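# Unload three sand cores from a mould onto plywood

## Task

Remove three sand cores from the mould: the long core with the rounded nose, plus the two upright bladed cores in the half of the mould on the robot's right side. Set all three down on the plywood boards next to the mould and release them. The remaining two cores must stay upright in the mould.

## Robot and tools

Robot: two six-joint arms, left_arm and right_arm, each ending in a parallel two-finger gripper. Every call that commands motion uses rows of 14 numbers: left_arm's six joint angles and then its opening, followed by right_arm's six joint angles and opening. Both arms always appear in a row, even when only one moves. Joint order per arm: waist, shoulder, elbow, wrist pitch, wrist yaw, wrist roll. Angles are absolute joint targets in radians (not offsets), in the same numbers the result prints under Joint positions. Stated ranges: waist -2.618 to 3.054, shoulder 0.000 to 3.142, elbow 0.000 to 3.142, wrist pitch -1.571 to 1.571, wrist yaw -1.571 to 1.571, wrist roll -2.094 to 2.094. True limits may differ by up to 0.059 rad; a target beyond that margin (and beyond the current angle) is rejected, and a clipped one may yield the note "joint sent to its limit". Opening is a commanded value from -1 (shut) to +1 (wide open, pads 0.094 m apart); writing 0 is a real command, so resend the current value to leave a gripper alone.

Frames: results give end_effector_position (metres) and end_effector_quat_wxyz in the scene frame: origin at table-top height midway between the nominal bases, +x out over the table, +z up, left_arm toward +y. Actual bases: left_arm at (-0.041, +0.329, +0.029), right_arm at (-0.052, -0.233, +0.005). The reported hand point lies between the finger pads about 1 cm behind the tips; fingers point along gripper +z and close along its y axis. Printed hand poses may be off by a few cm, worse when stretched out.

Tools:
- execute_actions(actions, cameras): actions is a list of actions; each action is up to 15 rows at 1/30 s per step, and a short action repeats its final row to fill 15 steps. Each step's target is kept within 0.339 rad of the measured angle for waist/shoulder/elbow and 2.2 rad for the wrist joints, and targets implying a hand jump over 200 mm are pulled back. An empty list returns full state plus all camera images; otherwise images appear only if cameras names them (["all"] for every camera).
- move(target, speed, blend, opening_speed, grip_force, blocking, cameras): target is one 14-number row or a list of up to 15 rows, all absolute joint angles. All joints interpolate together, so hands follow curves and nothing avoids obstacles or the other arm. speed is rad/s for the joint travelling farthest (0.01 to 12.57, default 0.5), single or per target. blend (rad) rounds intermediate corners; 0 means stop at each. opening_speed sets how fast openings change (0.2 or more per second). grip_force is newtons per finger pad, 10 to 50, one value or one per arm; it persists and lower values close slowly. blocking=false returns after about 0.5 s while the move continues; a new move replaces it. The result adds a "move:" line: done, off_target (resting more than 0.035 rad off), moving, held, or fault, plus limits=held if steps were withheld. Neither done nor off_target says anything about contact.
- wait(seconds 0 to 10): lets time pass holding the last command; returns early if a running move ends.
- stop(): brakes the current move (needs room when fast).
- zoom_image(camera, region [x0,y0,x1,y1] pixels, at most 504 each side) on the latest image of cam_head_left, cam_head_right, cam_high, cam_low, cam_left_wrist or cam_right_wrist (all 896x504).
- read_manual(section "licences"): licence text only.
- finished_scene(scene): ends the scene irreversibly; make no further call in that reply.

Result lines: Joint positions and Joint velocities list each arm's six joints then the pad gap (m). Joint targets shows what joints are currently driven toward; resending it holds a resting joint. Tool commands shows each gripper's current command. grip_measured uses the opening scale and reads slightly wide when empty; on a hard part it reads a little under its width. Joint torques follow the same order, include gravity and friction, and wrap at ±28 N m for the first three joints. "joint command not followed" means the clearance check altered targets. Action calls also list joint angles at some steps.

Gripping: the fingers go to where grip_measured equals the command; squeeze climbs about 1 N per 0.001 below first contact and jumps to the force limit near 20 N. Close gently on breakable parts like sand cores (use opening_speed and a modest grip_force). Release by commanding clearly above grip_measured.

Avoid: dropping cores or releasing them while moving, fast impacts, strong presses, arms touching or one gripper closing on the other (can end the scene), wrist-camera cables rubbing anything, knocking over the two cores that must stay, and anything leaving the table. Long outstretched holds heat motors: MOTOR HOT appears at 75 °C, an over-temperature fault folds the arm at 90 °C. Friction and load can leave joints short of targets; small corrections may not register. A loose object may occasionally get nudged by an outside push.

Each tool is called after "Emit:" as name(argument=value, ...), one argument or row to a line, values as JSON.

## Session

Emit:
execute_actions(
  actions=[],
  cameras=["cam_head_left","cam_high","cam_low","cam_left_wrist","cam_right_wrist"],
)

Scene clock: 0.00 s.
left_arm: end_effector_position=(+0.2183, +0.2617, +0.3639) grip_measured=+1.000 end_effector_quat_wxyz=(+0.716, -0.179, +0.614, -0.281) | right_arm: end_effector_position=(+0.2261, -0.1367, +0.3456) grip_measured=+1.000 end_effector_quat_wxyz=(+0.692, +0.062, +0.667, +0.269)
Joint positions: left_arm=[-0.501 0.468 0.452 0.218 -0.426 -0.572 0.094] | right_arm=[0.466 0.596 0.57 0.129 0.137 0.448 0.094]
Joint velocities: within noise
Joint torques (N m): no reading
Motor temperatures (°C): left_arm=[23 32 32 27 22 22 25] | right_arm=[25 35 30 30 21 24 21]
Heat: left arm: 32 °C; right arm: 35 °C.
Joint targets: left_arm=[-0.501 0.468 0.458 0.212 -0.426 -0.572] | right_arm=[0.466 0.596 0.580 0.130 0.137 0.448]
Tool commands: left_gripper/opening=+1.0 right_gripper/opening=+1.0
Images, in order (width x height): cam_head_left 896x504, cam_high 896x504, cam_low 896x504, cam_left_wrist 896x504, cam_right_wrist 896x504.

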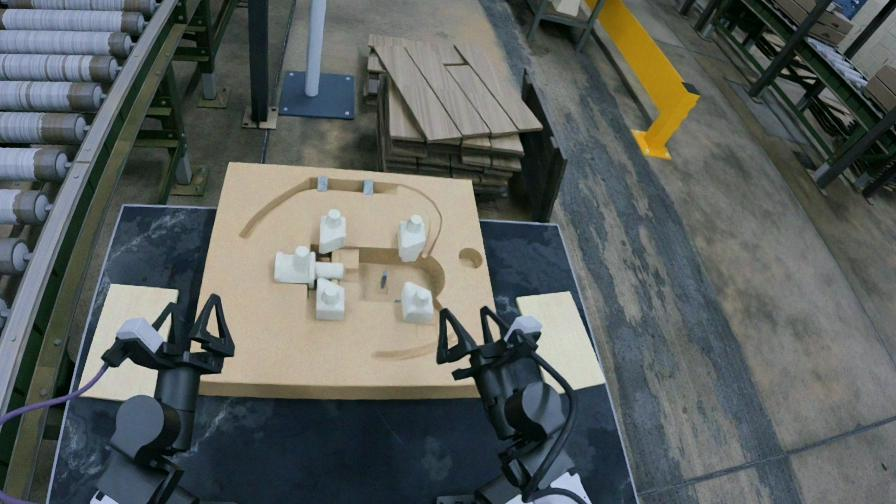

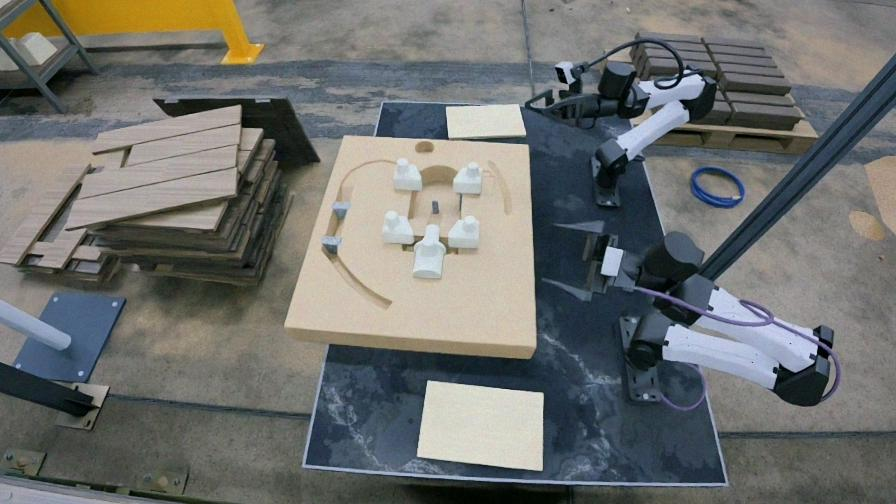

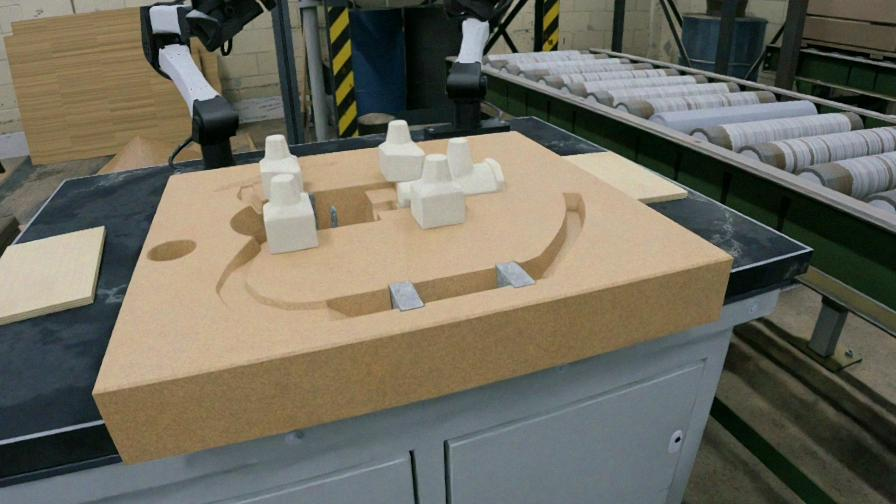

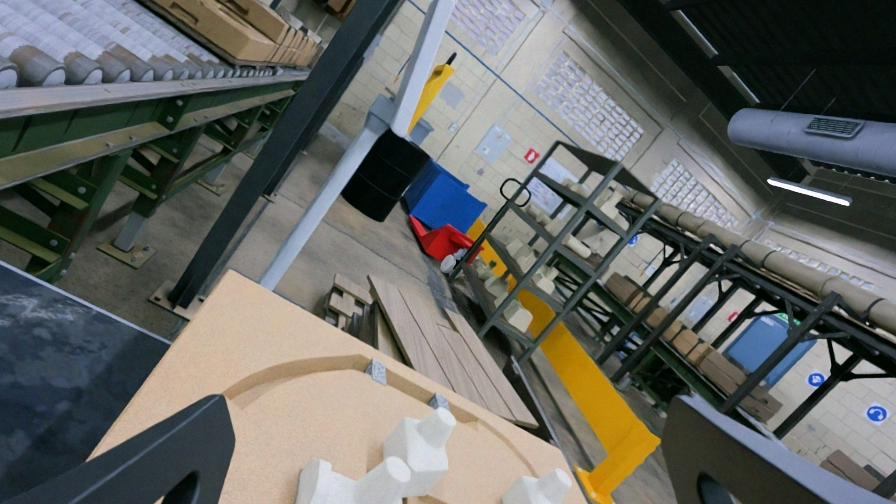

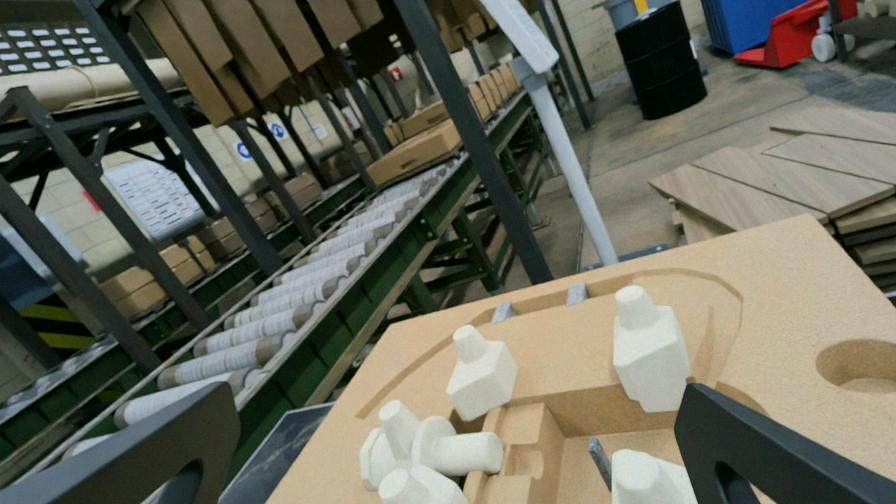

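Emit:
move(
  target=[-0.273,2.15,2.09,-0.89,0.42,0.565,0.3,0.313,1.933,2.06,-1.337,0.08,0.23,1],
  speed=1.0,
  cameras=["cam_left_wrist","cam_right_wrist","cam_head_left"],
)

Scene clock: 11.30 s.
left_arm: end_effector_position=(+0.4612, +0.1027, +0.2116) grip_measured=+0.302 end_effector_quat_wxyz=(+0.316, +0.439, +0.827, -0.153) | right_arm: end_effector_position=(+0.3713, -0.1339, +0.2201) grip_measured=+1.000 end_effector_quat_wxyz=(+0.180, -0.004, +0.984, +0.001)
Joint positions: left_arm=[-0.275 2.144 2.061 -0.877 0.404 0.55 0.061] | right_arm=[0.317 1.926 2.034 -1.327 0.091 0.242 0.094]
Joint torques (N m): left_arm=[0.02 -10.74 10.81 1.31 0.51 0.18] | right_arm=[-0.14 -9.99 7.9 0.94 -0.1 -0.19]
Heat: left arm: 36 °C; right arm: 35 °C.
Joint targets: left_arm=[-0.273 2.150 2.090 -0.890 0.420 0.565] | right_arm=[0.313 1.933 2.060 -1.337 0.080 0.230]
move: done
Images, in order (width x height): cam_head_left 896x504, cam_left_wrist 896x504, cam_right_wrist 896x504.

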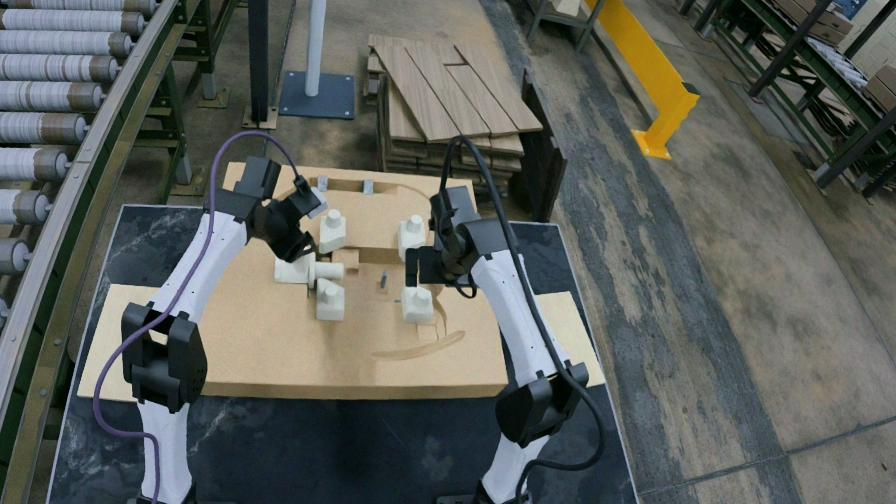

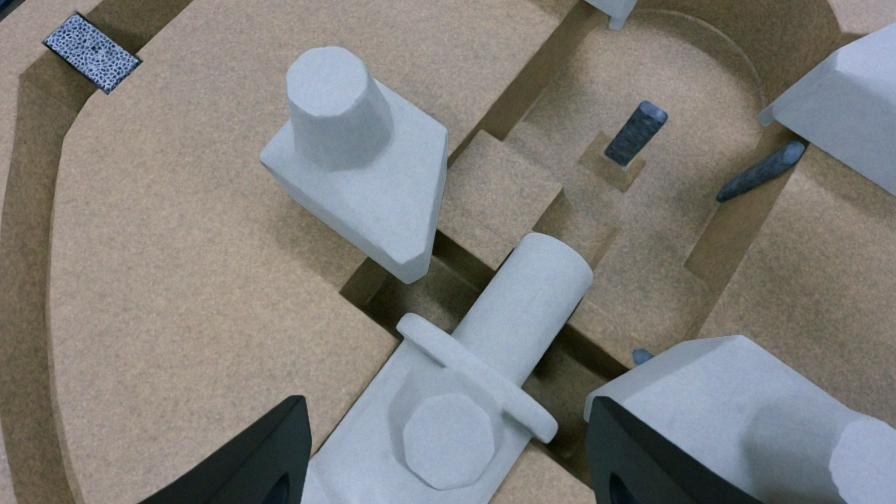

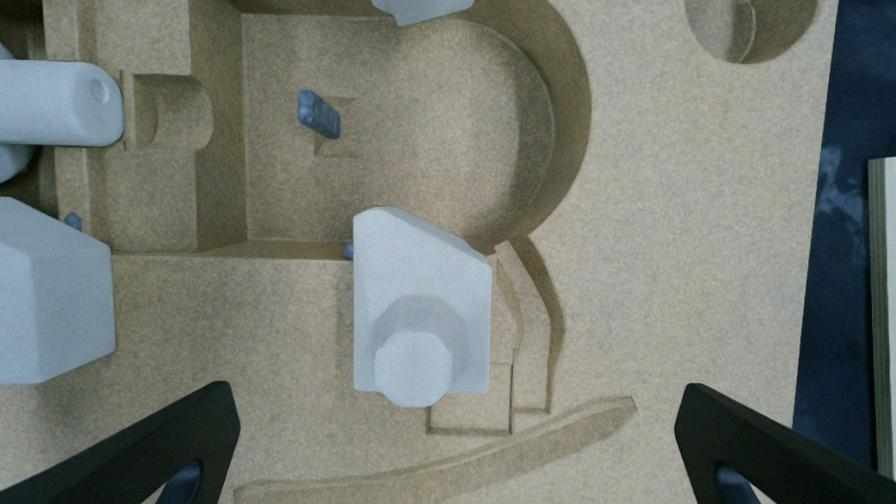

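Emit:
move(
  target=[-0.267,2.134,1.831,-0.71,0.425,0.57,0.3,0.339,1.852,1.615,-0.962,0.088,0.25,1],
  speed=0.5,
  cameras=["cam_left_wrist","cam_right_wrist"],
)

Scene clock: 21.47 s.
left_arm: end_effector_position=(+0.4532, +0.1056, +0.1510) grip_measured=+0.302 end_effector_quat_wxyz=(+0.290, +0.439, +0.835, -0.159) | right_arm: end_effector_position=(+0.3684, -0.1275, +0.1276) grip_measured=+1.000 end_effector_quat_wxyz=(+0.166, -0.013, +0.986, -0.002)
Joint positions: left_arm=[-0.272 2.144 1.848 -0.721 0.409 0.555 0.061] | right_arm=[0.333 1.89 1.621 -0.982 0.091 0.242 0.094]
Joint torques (N m): left_arm=[0.42 -12.08 6.64 1.47 0.49 0.15] | right_arm=[0.96 -14.52 5.72 1.02 0.01 0.01]
Motor temperatures (°C): left_arm=[23 40 38 30 22 22 25] | right_arm=[25 37 34 32 21 24 21]
Heat: left arm: 40 °C; right arm: 37 °C.
Joint targets: left_arm=[-0.267 2.134 1.831 -0.710 0.425 0.570] | right_arm=[0.339 1.852 1.615 -0.962 0.088 0.250]
move: off_target (right_arm); right_arm: the shoulder is farthest, 0.038 rad from its target
Images, in order (width x height): cam_left_wrist 896x504, cam_right_wrist 896x504.

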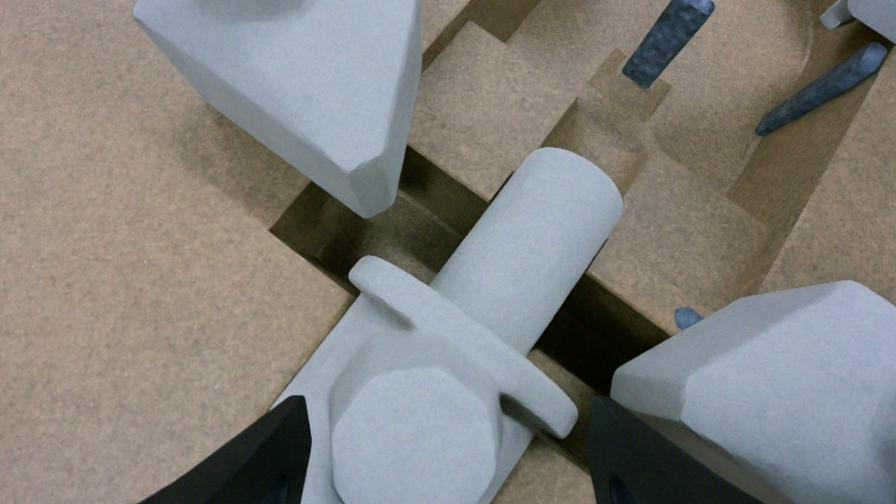

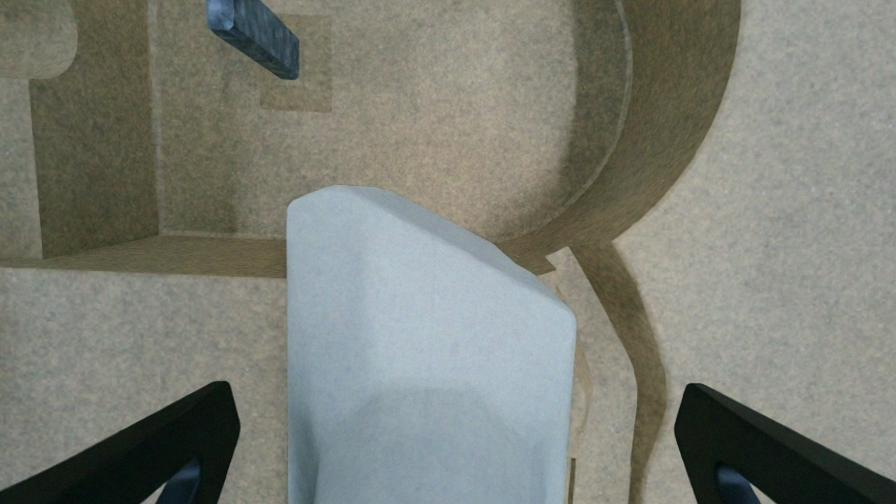

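Emit:
move(
  target=[
    [-0.257,2.134,1.831,-0.71,0.425,0.57,0.3,0.352,1.85,1.615,-0.962,0.092,0.254,1],
    [-0.257,2.134,1.831,-0.71,0.425,0.57,-0.9,0.352,1.85,1.615,-0.962,0.092,0.254,-0.2],
  ],
  speed=0.4,
  grip_force=[40,30],
  opening_speed=0.8,
  cameras=["cam_left_wrist","cam_right_wrist"],
)

Scene clock: 30.13 s.
left_arm: end_effector_position=(+0.4556, +0.1109, +0.1512) grip_measured=-0.249 end_effector_quat_wxyz=(+0.292, +0.435, +0.837, -0.158) | right_arm: end_effector_position=(+0.3671, -0.1215, +0.1276) grip_measured=+0.171 end_effector_quat_wxyz=(+0.166, -0.020, +0.986, -0.001)
Joint positions: left_arm=[-0.261 2.144 1.848 -0.721 0.412 0.557 0.035] | right_arm=[0.347 1.89 1.621 -0.981 0.092 0.242 0.055]
Joint torques (N m): left_arm=[0.32 -12.12 6.64 1.45 0.48 0.14] | right_arm=[0.75 -14.79 5.75 1.07 0.04 0.04]
Motor temperatures (°C): left_arm=[23 45 38 31 22 22 25] | right_arm=[25 40 34 32 21 24 21]
Heat: left arm: 45 °C; right arm: 40 °C.
Joint targets: left_arm=[-0.257 2.134 1.831 -0.710 0.425 0.570] | right_arm=[0.352 1.850 1.615 -0.962 0.092 0.254]
grip_force (N): 40, 30
move: off_target (right_arm); target 2's new numbers were sent with right_arm's shoulder 0.040 rad from that target; right_arm: the shoulder is farthest, 0.040 rad from its target
Images, in order (width x height): cam_left_wrist 896x504, cam_right_wrist 896x504.

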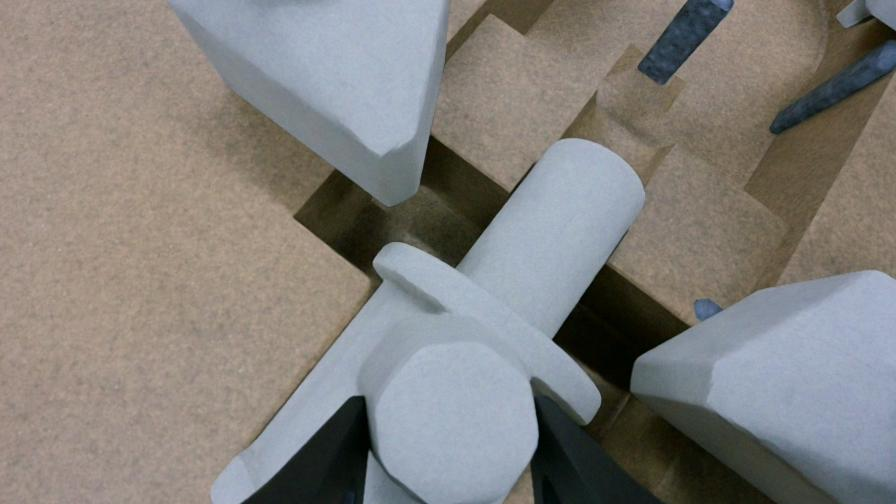

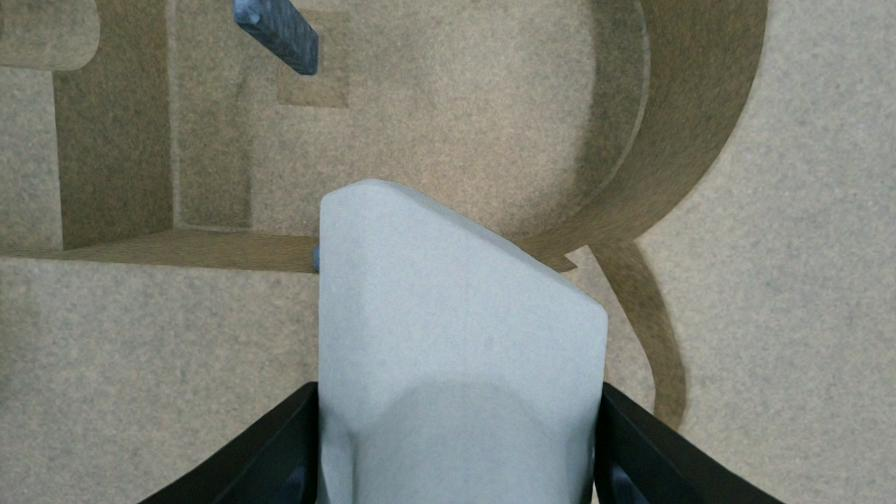

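Emit:
move(
  target=[
    [-0.257,2.10,2.0,-0.825,0.425,0.57,-0.9,0.352,1.86,1.80,-1.135,0.092,0.254,-0.2],
    [-0.257,2.06,2.19,-0.945,0.43,0.57,-0.9,0.352,1.935,2.07,-1.345,0.092,0.254,-0.2],
    [-0.033,1.87,1.91,-0.93,0.435,0.57,-0.9,-0.4,1.88,1.95,-0.7,0,0.15,-0.2],
    [0.603,1.56,1.415,-0.76,0.435,0.57,-0.9,-0.705,1.98,0.95,0.99,-0.755,-0.119,-0.2],
  ],
  speed=[0.3,0.3,0.7,0.8],
  blend=[0.05,0.04,0.06,0],
  cameras=["cam_high","cam_low","cam_left_wrist","cam_right_wrist","cam_head_right"],
)

Scene clock: 52.53 s.
left_arm: end_effector_position=(+0.3280, +0.4929, +0.2051) grip_measured=-0.253 end_effector_quat_wxyz=(+0.305, +0.040, +0.951, -0.024) | right_arm: end_effector_position=(+0.3956, -0.4899, +0.1519) grip_measured=+0.170 end_effector_quat_wxyz=(+0.671, -0.002, +0.742, -0.005)
Joint positions: left_arm=[0.605 1.623 1.405 -0.853 0.385 0.565 0.035] | right_arm=[-0.701 1.983 0.942 0.905 -0.74 -0.102 0.055]
Joint torques (N m): left_arm=[-0.23 -12.36 8.98 2.19 0.84 0.06] | right_arm=[-0.2 -10.96 5.93 2.49 -0.26 -0.24]
Motor temperatures (°C): left_arm=[23 55 39 32 22 22 26] | right_arm=[25 47 34 34 21 24 22]
Heat: left arm: 55 °C; right arm: 47 °C.
Joint targets: left_arm=[0.603 1.560 1.415 -0.760 0.435 0.570] | right_arm=[-0.705 1.980 0.950 0.990 -0.755 -0.119]
grip_force (N): 40, 30
move: off_target (left_arm, right_arm); left_arm: the wrist pitch is farthest, 0.093 rad from its target; right_arm: the wrist pitch is farthest, 0.085 rad from its target
Images, in order (width x height): cam_head_right 896x504, cam_high 896x504, cam_low 896x504, cam_left_wrist 896x504, cam_right_wrist 896x504.

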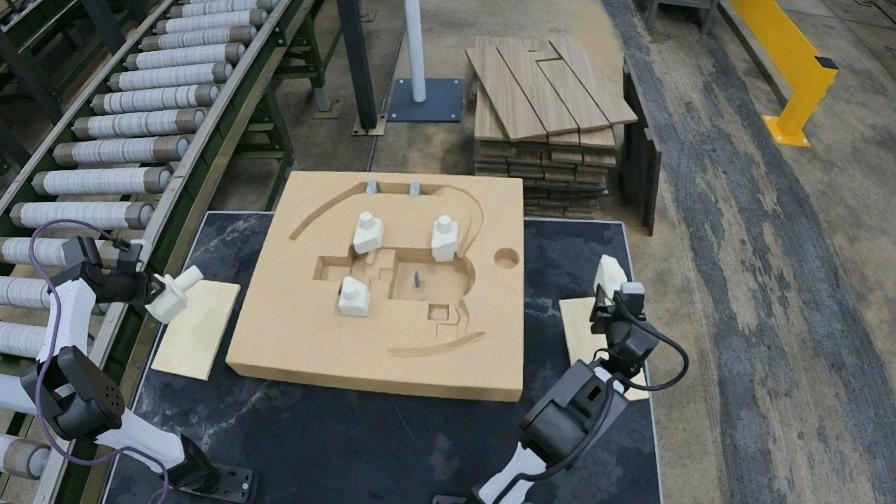

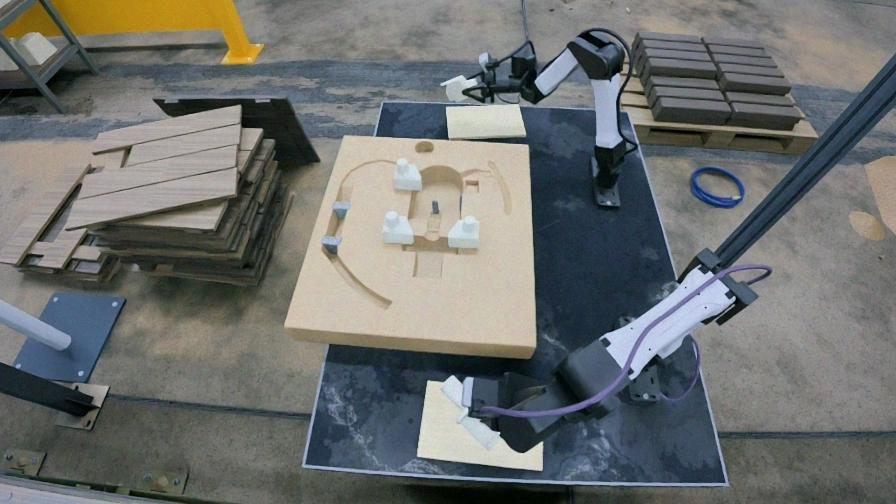

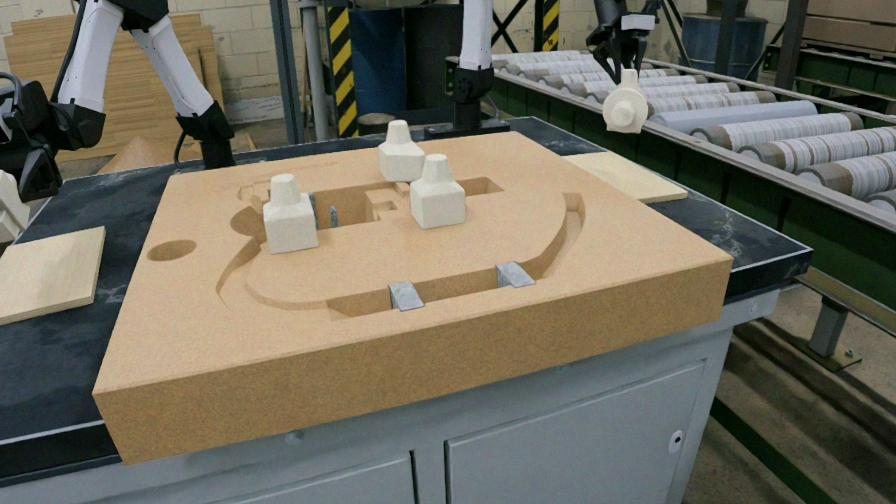

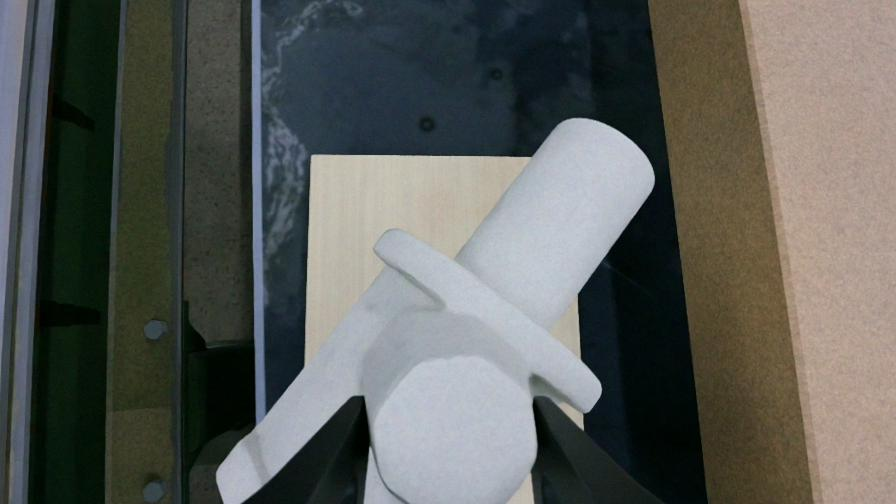

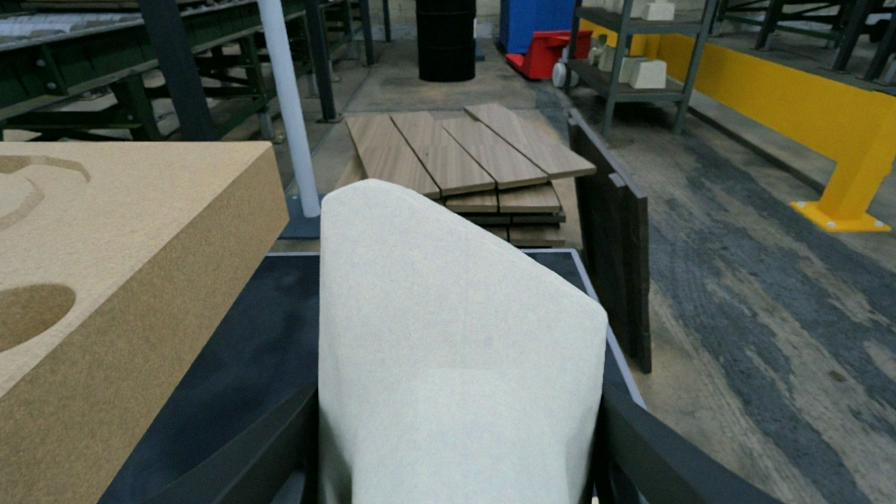

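Emit:
move(
  target=[
    [0.595,1.575,1.10,-0.37,0.455,0.57,-0.9,-0.714,2.18,0.90,1.22,-0.775,-0.12,-0.2],
    [0.595,1.635,1.0,-0.25,0.465,0.57,-0.9,-0.714,2.36,0.895,1.46,-0.78,-0.12,-0.2],
  ],
  speed=[0.4,0.1],
  blend=[0.03,0],
  grip_force=[40,13],
  cameras=["cam_high","cam_low","cam_right_wrist"],
)

Emit:
zoom_image(
  camera="cam_high",
  region=[420, 80, 540, 150],
)

Emit:
zoom_image(
  camera="cam_low",
  region=[540, 60, 720, 240],
)

Scene clock: 71.90 s.
left_arm: end_effector_position=(+0.3337, +0.4874, +0.1158) grip_measured=-0.255 end_effector_quat_wxyz=(+0.349, +0.056, +0.935, -0.012) | right_arm: end_effector_position=(+0.3889, -0.4829, +0.0550) grip_measured=+0.174 end_effector_quat_wxyz=(+0.689, -0.025, +0.724, -0.014)
Joint positions: left_arm=[0.599 1.636 1.001 -0.34 0.42 0.565 0.035] | right_arm=[-0.708 2.353 0.895 1.388 -0.771 -0.104 0.055]
Joint torques (N m): left_arm=[-0.5 -6.99 7.53 2.29 0.78 0.07] | right_arm=[-0.36 -11 3.64 2.39 -0.15 -0.24]
Motor temperatures (°C): left_arm=[23 56 41 35 23 22 26] | right_arm=[25 47 34 39 21 24 22]
Heat: left arm: 56 °C; right arm: 47 °C.
Joint targets: left_arm=[0.595 1.635 1.000 -0.250 0.465 0.570] | right_arm=[-0.714 2.360 0.895 1.460 -0.780 -0.120]
grip_force (N): 40, 13
move: off_target (left_arm, right_arm); left_arm: the wrist pitch is farthest, 0.090 rad from its target; right_arm: the wrist pitch is farthest, 0.072 rad from its target
Images, in order (width x height): cam_high 896x504, cam_low 896x504, cam_right_wrist 896x504.

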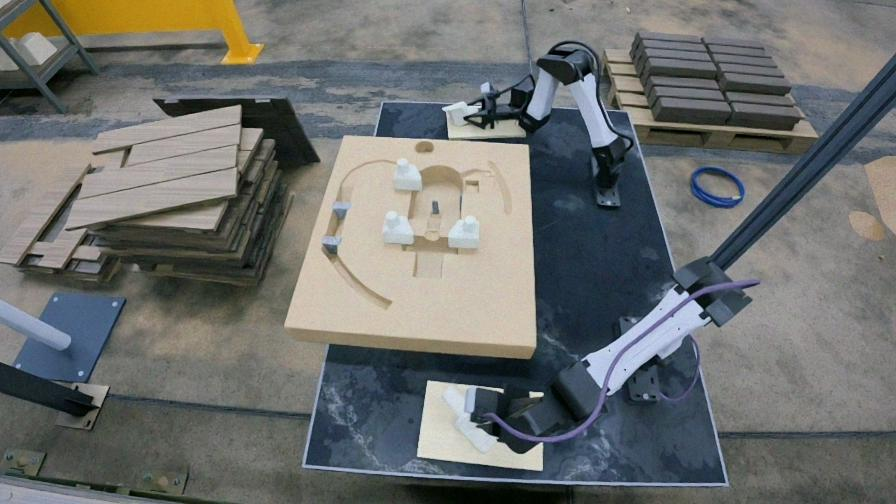

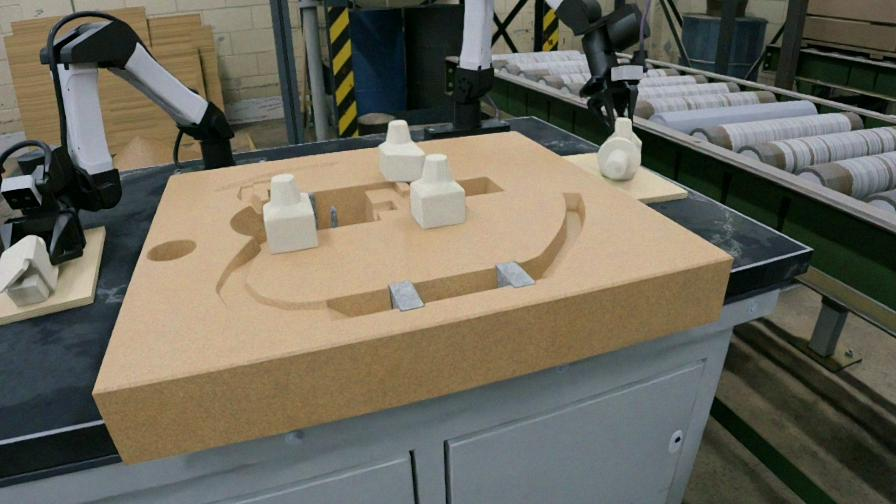

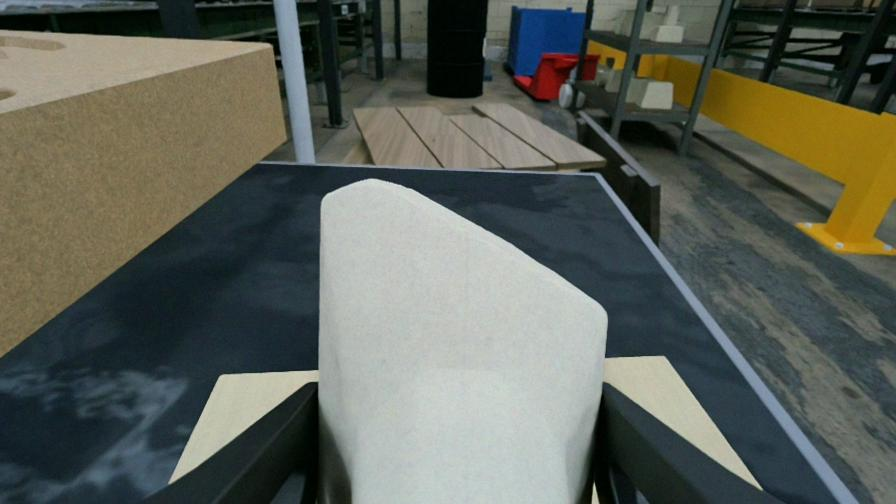

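Scaled by 4.200 from the camera's 896x504 image, which has a finer 1280x720 frame.

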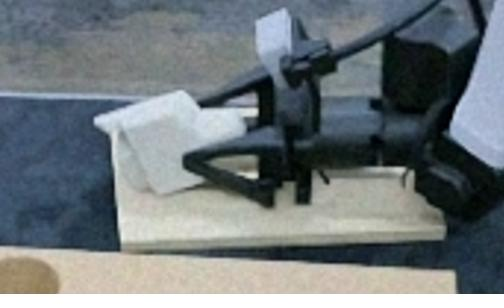

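Scaled by 2.800 from the camera's 896x504 image, which has a finer 1280x720 frame.

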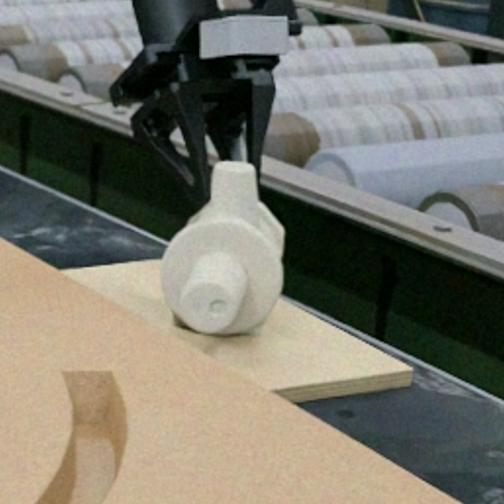

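Emit:
move(
  target=[
    [0.595,1.665,0.985,-0.235,0.465,0.57,-0.9,-0.716,2.395,0.895,1.50,-0.785,-0.12,-0.2],
    [0.595,1.665,0.985,-0.235,0.465,0.57,0.25,-0.716,2.395,0.895,1.50,-0.785,-0.12,0.3],
  ],
  speed=0.08,
  grip_force=[40,11],
  opening_speed=0.3,
  cameras=["cam_high","cam_low","cam_right_wrist","cam_left_wrist"],
)

Emit:
zoom_image(
  camera="cam_high",
  region=[420, 80, 540, 150],
)

Emit:
zoom_image(
  camera="cam_low",
  region=[540, 60, 720, 240],
)

Scene clock: 82.13 s.
left_arm: end_effector_position=(+0.3489, +0.4913, +0.1231) grip_measured=+0.249 end_effector_quat_wxyz=(+0.383, +0.069, +0.921, -0.004) | right_arm: end_effector_position=(+0.3865, -0.4821, +0.0454) grip_measured=+0.298 end_effector_quat_wxyz=(+0.686, -0.026, +0.727, -0.011)
Joint positions: left_arm=[0.599 1.652 0.999 -0.247 0.449 0.565 0.059] | right_arm=[-0.712 2.38 0.895 1.402 -0.781 -0.11 0.061]
Joint torques (N m): left_arm=[-0.47 -5.96 6.49 1.62 0.49 0.06] | right_arm=[-0.16 -10.22 3.71 2.62 -0.11 -0.13]
Motor temperatures (°C): left_arm=[23 51 40 36 23 22 26] | right_arm=[25 47 33 41 21 24 22]
Heat: left arm: 51 °C; right arm: 47 °C.
Joint targets: left_arm=[0.595 1.665 0.985 -0.235 0.465 0.570] | right_arm=[-0.716 2.395 0.895 1.500 -0.785 -0.120]
grip_force (N): 40, 11
move: off_target (right_arm); target 2's new numbers were sent with right_arm's wrist pitch 0.097 rad from that target; right_arm: the wrist pitch is farthest, 0.098 rad from its target
Images, in order (width x height): cam_high 896x504, cam_low 896x504, cam_left_wrist 896x504, cam_right_wrist 896x504.

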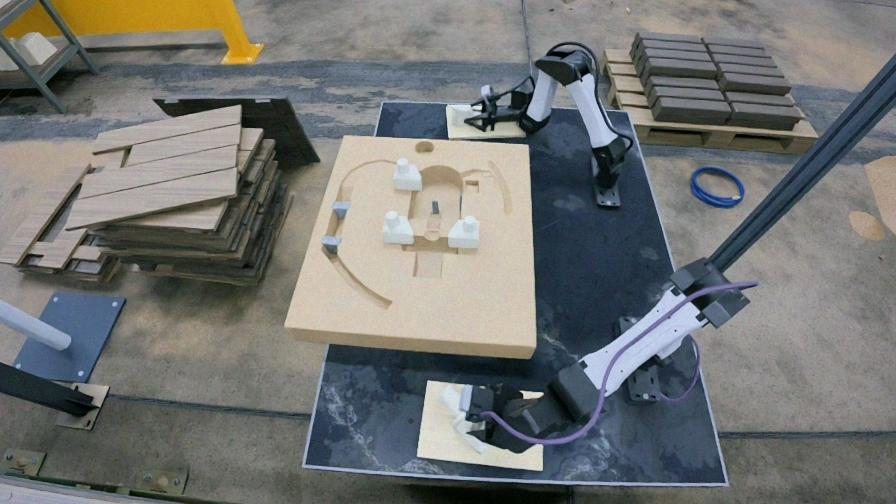

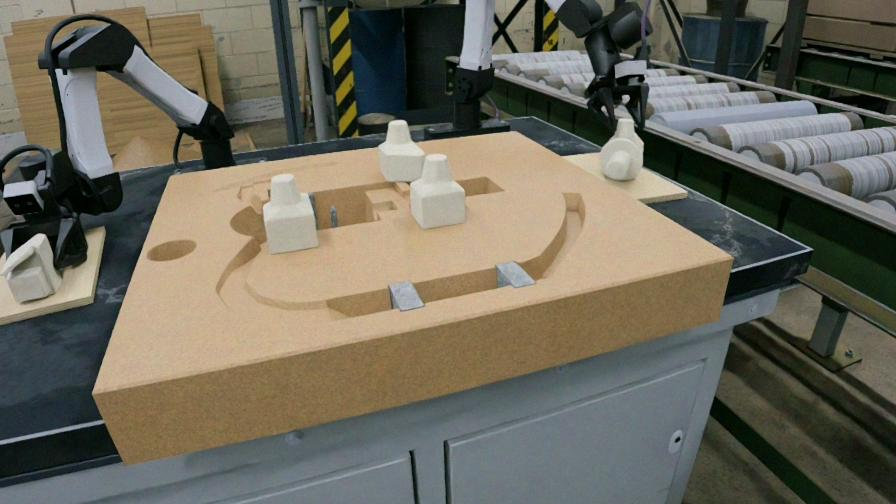

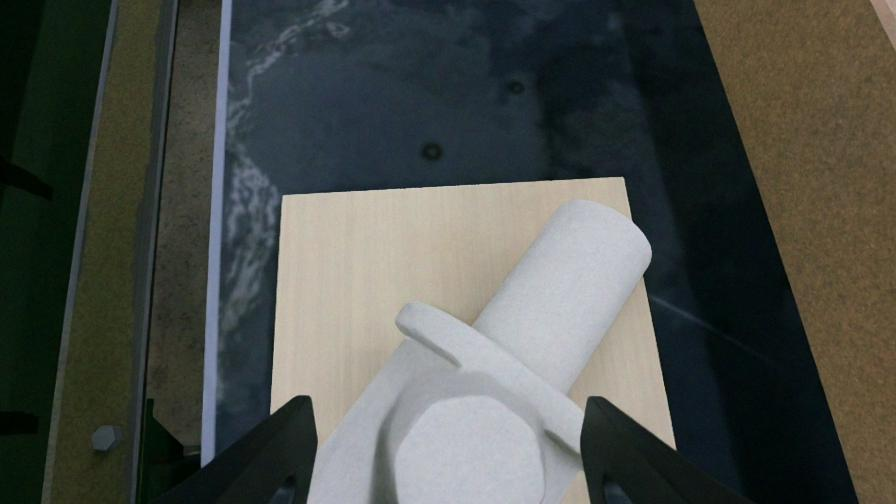

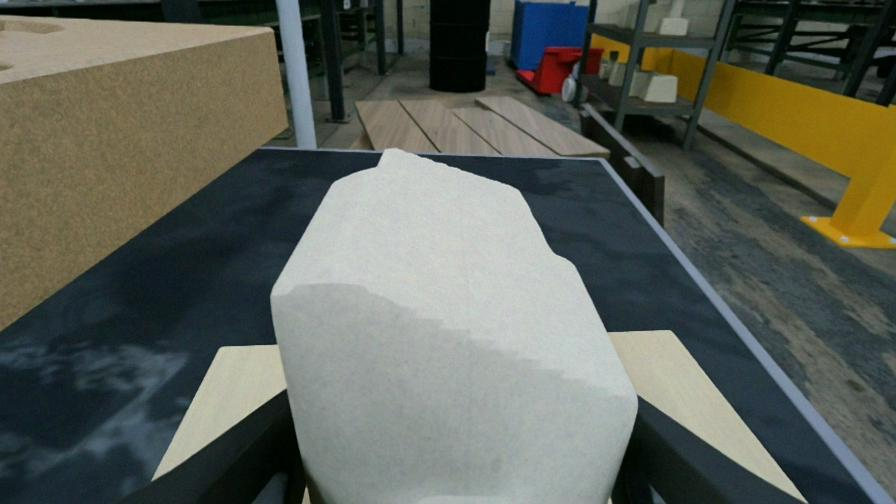

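Scaled by 4.200 from the camera's 896x504 image, which has a finer 1280x720 frame.

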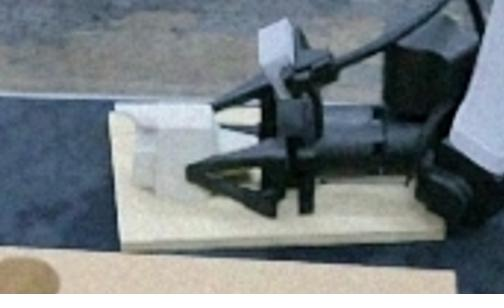

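Scaled by 2.800 from the camera's 896x504 image, which has a finer 1280x720 frame.

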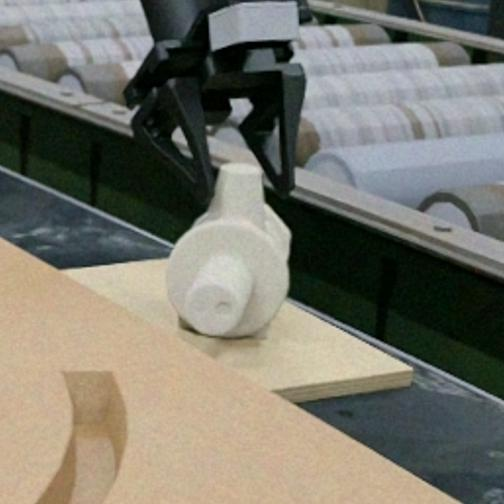

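Emit:
move(
  target=[
    [0.6,1.55,1.2,-0.5,0.455,0.57,0.5,-0.71,1.98,0.95,0.99,-0.755,-0.119,0.6],
    [0.6,1.2,1.1,-0.9,0.2,0.2,0.8,-0.25,1.88,1.95,-0.7,0,0.15,0.9],
    [0.6,0.8,0.9,-1.0,0.2,0.2,0.8,0.283,2.165,2.08,-0.61,0.183,0.168,1],
  ],
  speed=[0.4,0.9,0.7],
  blend=[0.04,0.1,0],
  opening_speed=0.6,
  cameras=["cam_right_wrist","cam_high"],
)

Scene clock: 98.87 s.
left_arm: end_effector_position=(+0.1722, +0.4224, +0.2335) grip_measured=+0.799 end_effector_quat_wxyz=(+0.354, -0.133, +0.925, +0.037) | right_arm: end_effector_position=(+0.5363, -0.1229, +0.2091) grip_measured=+0.998 end_effector_quat_wxyz=(+0.412, -0.002, +0.911, +0.001)
Joint positions: left_arm=[0.599 0.801 0.918 -0.987 0.216 0.21 0.084] | right_arm=[0.286 2.154 2.051 -0.631 0.173 0.154 0.094]
Joint torques (N m): left_arm=[-0.02 -0.51 6.2 1.48 0.03 -0.09] | right_arm=[0.05 -12.83 8.84 1.79 0.16 0.1]
Motor temperatures (°C): left_arm=[23 46 39 35 23 22 25] | right_arm=[25 47 34 41 21 24 22]
Heat: left arm: 46 °C; right arm: 47 °C.
Joint targets: left_arm=[0.600 0.800 0.900 -1.000 0.200 0.200] | right_arm=[0.283 2.165 2.080 -0.610 0.183 0.168]
grip_force (N): 40, 11
move: done; blend cut to 0 rad at target 2
Images, in order (width x height): cam_high 896x504, cam_right_wrist 896x504.

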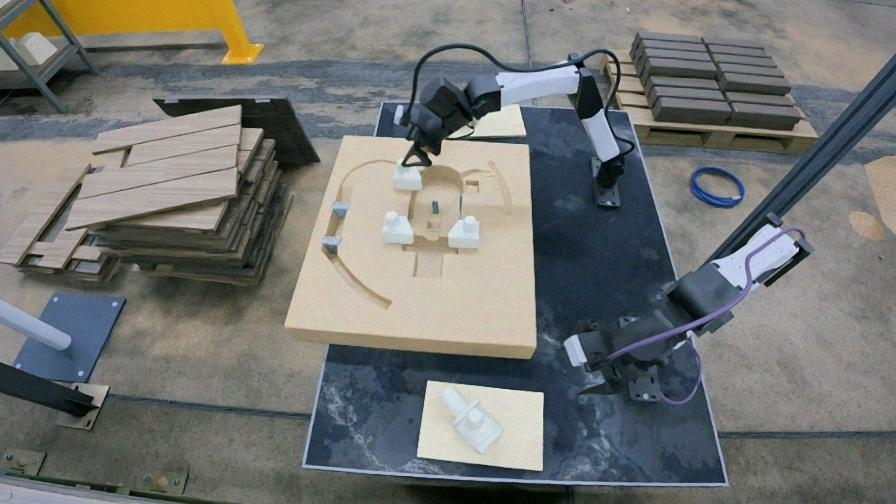

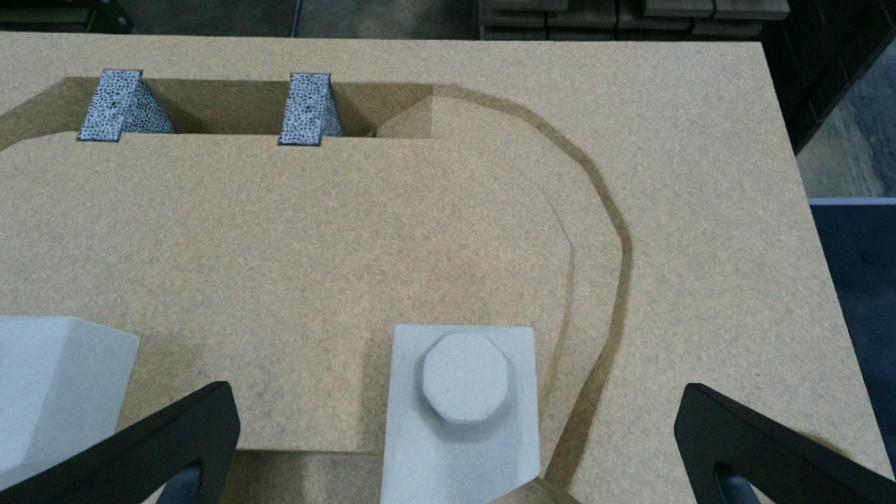

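Emit:
move(
  target=[0.6,0.8,0.9,-1.0,0.2,0.2,0.8,0.278,2.207,1.825,-0.362,0.178,0.163,1],
  speed=0.4,
  cameras=["cam_right_wrist"],
)

Scene clock: 105.40 s.
left_arm: end_effector_position=(+0.1722, +0.4224, +0.2335) grip_measured=+0.799 end_effector_quat_wxyz=(+0.354, -0.133, +0.925, +0.037) | right_arm: end_effector_position=(+0.5428, -0.1213, +0.1335) grip_measured=+0.998 end_effector_quat_wxyz=(+0.405, -0.003, +0.914, -0.001)
Joint positions: left_arm=[0.599 0.801 0.918 -0.987 0.216 0.21 0.084] | right_arm=[0.286 2.196 1.83 -0.385 0.173 0.154 0.094]
Joint torques (N m): left_arm=[0.05 -0.57 6.26 1.49 0.03 -0.09] | right_arm=[-0.47 -13.19 6.42 1.79 0.11 0.04]
Heat: left arm: 44 °C; right arm: 47 °C.
Joint targets: left_arm=[0.600 0.800 0.900 -1.000 0.200 0.200] | right_arm=[0.278 2.207 1.825 -0.362 0.178 0.163]
grip_force (N): 40, 11
move: done
Images, in order (width x height): cam_right_wrist 896x504.

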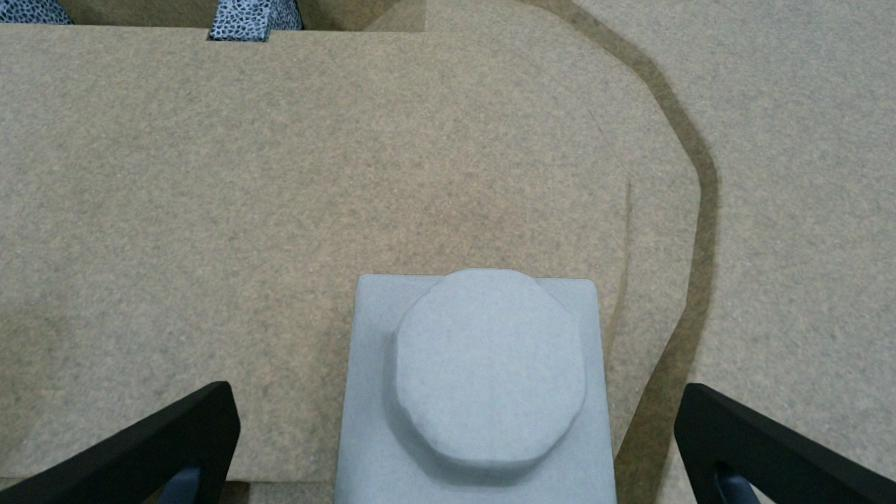

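Emit:
move(
  target=[
    [0.6,0.8,0.9,-1.0,0.2,0.2,0.8,0.268,2.207,1.825,-0.362,0.178,0.163,1],
    [0.6,0.8,0.9,-1.0,0.2,0.2,0.8,0.27,2.207,1.825,-0.362,0.178,0.163,-0.2],
    [0.6,0.8,0.9,-1.0,0.2,0.2,0.8,0.27,2.155,1.97,-0.472,0.178,0.163,-0.2],
    [0.6,0.8,0.9,-1.0,0.2,0.2,0.8,0.27,2.135,2.14,-0.60,0.178,0.163,-0.2],
  ],
  speed=[0.3,0.3,0.25,0.25],
  blend=[0,0,0.05,0],
  grip_force=[40,35],
  opening_speed=0.8,
  cameras=["cam_right_wrist","cam_low"],
)

Scene clock: 114.97 s.
left_arm: end_effector_position=(+0.1722, +0.4224, +0.2335) grip_measured=+0.799 end_effector_quat_wxyz=(+0.354, -0.133, +0.925, +0.037) | right_arm: end_effector_position=(+0.5433, -0.1283, +0.1994) grip_measured=+0.158 end_effector_quat_wxyz=(+0.403, +0.002, +0.915, -0.001)
Joint positions: left_arm=[0.599 0.801 0.918 -0.987 0.216 0.21 0.084] | right_arm=[0.273 2.196 2.094 -0.652 0.168 0.155 0.054]
Joint torques (N m): left_arm=[0.05 -0.51 6.27 1.48 0.01 -0.1] | right_arm=[0.08 -20.48 10.13 2.13 0.18 0.02]
Motor temperatures (°C): left_arm=[23 41 38 34 22 22 25] | right_arm=[25 49 36 42 21 24 22]
Heat: left arm: 41 °C; right arm: 49 °C.
Joint targets: left_arm=[0.600 0.800 0.900 -1.000 0.200 0.200] | right_arm=[0.270 2.135 2.140 -0.600 0.178 0.163]
grip_force (N): 40, 35
move: off_target (right_arm); right_arm: the shoulder is farthest, 0.061 rad from its target
Images, in order (width x height): cam_low 896x504, cam_right_wrist 896x504.

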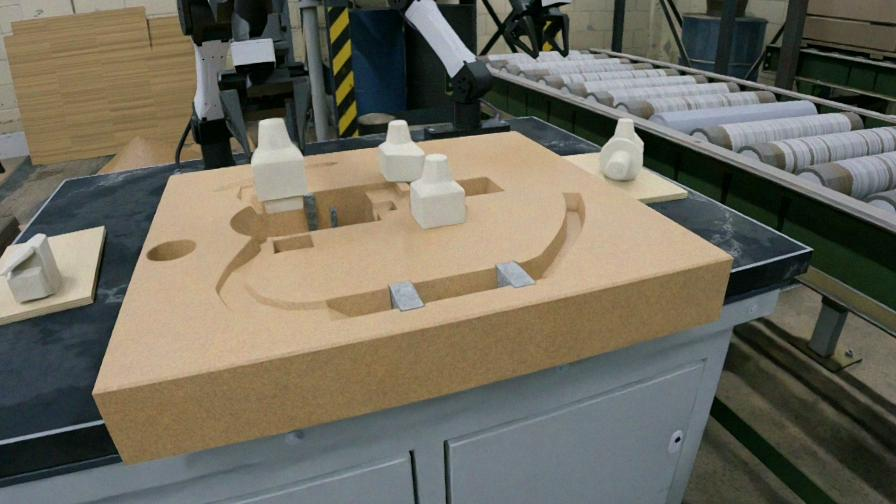

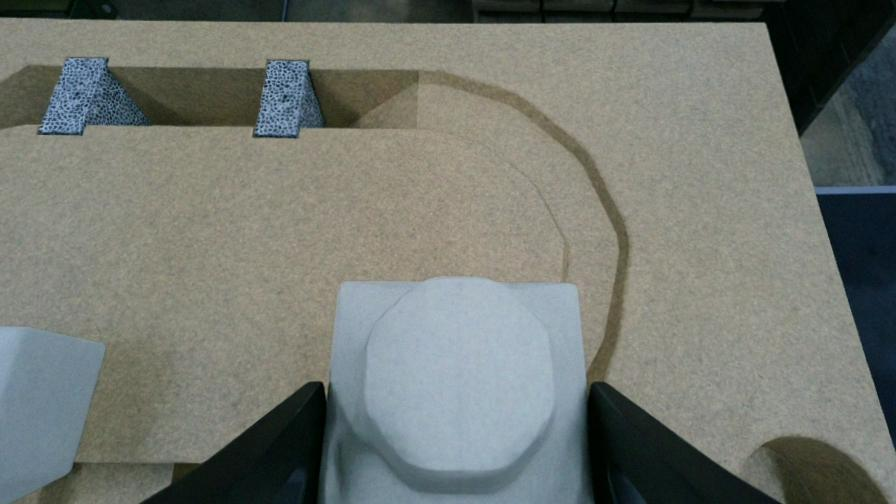

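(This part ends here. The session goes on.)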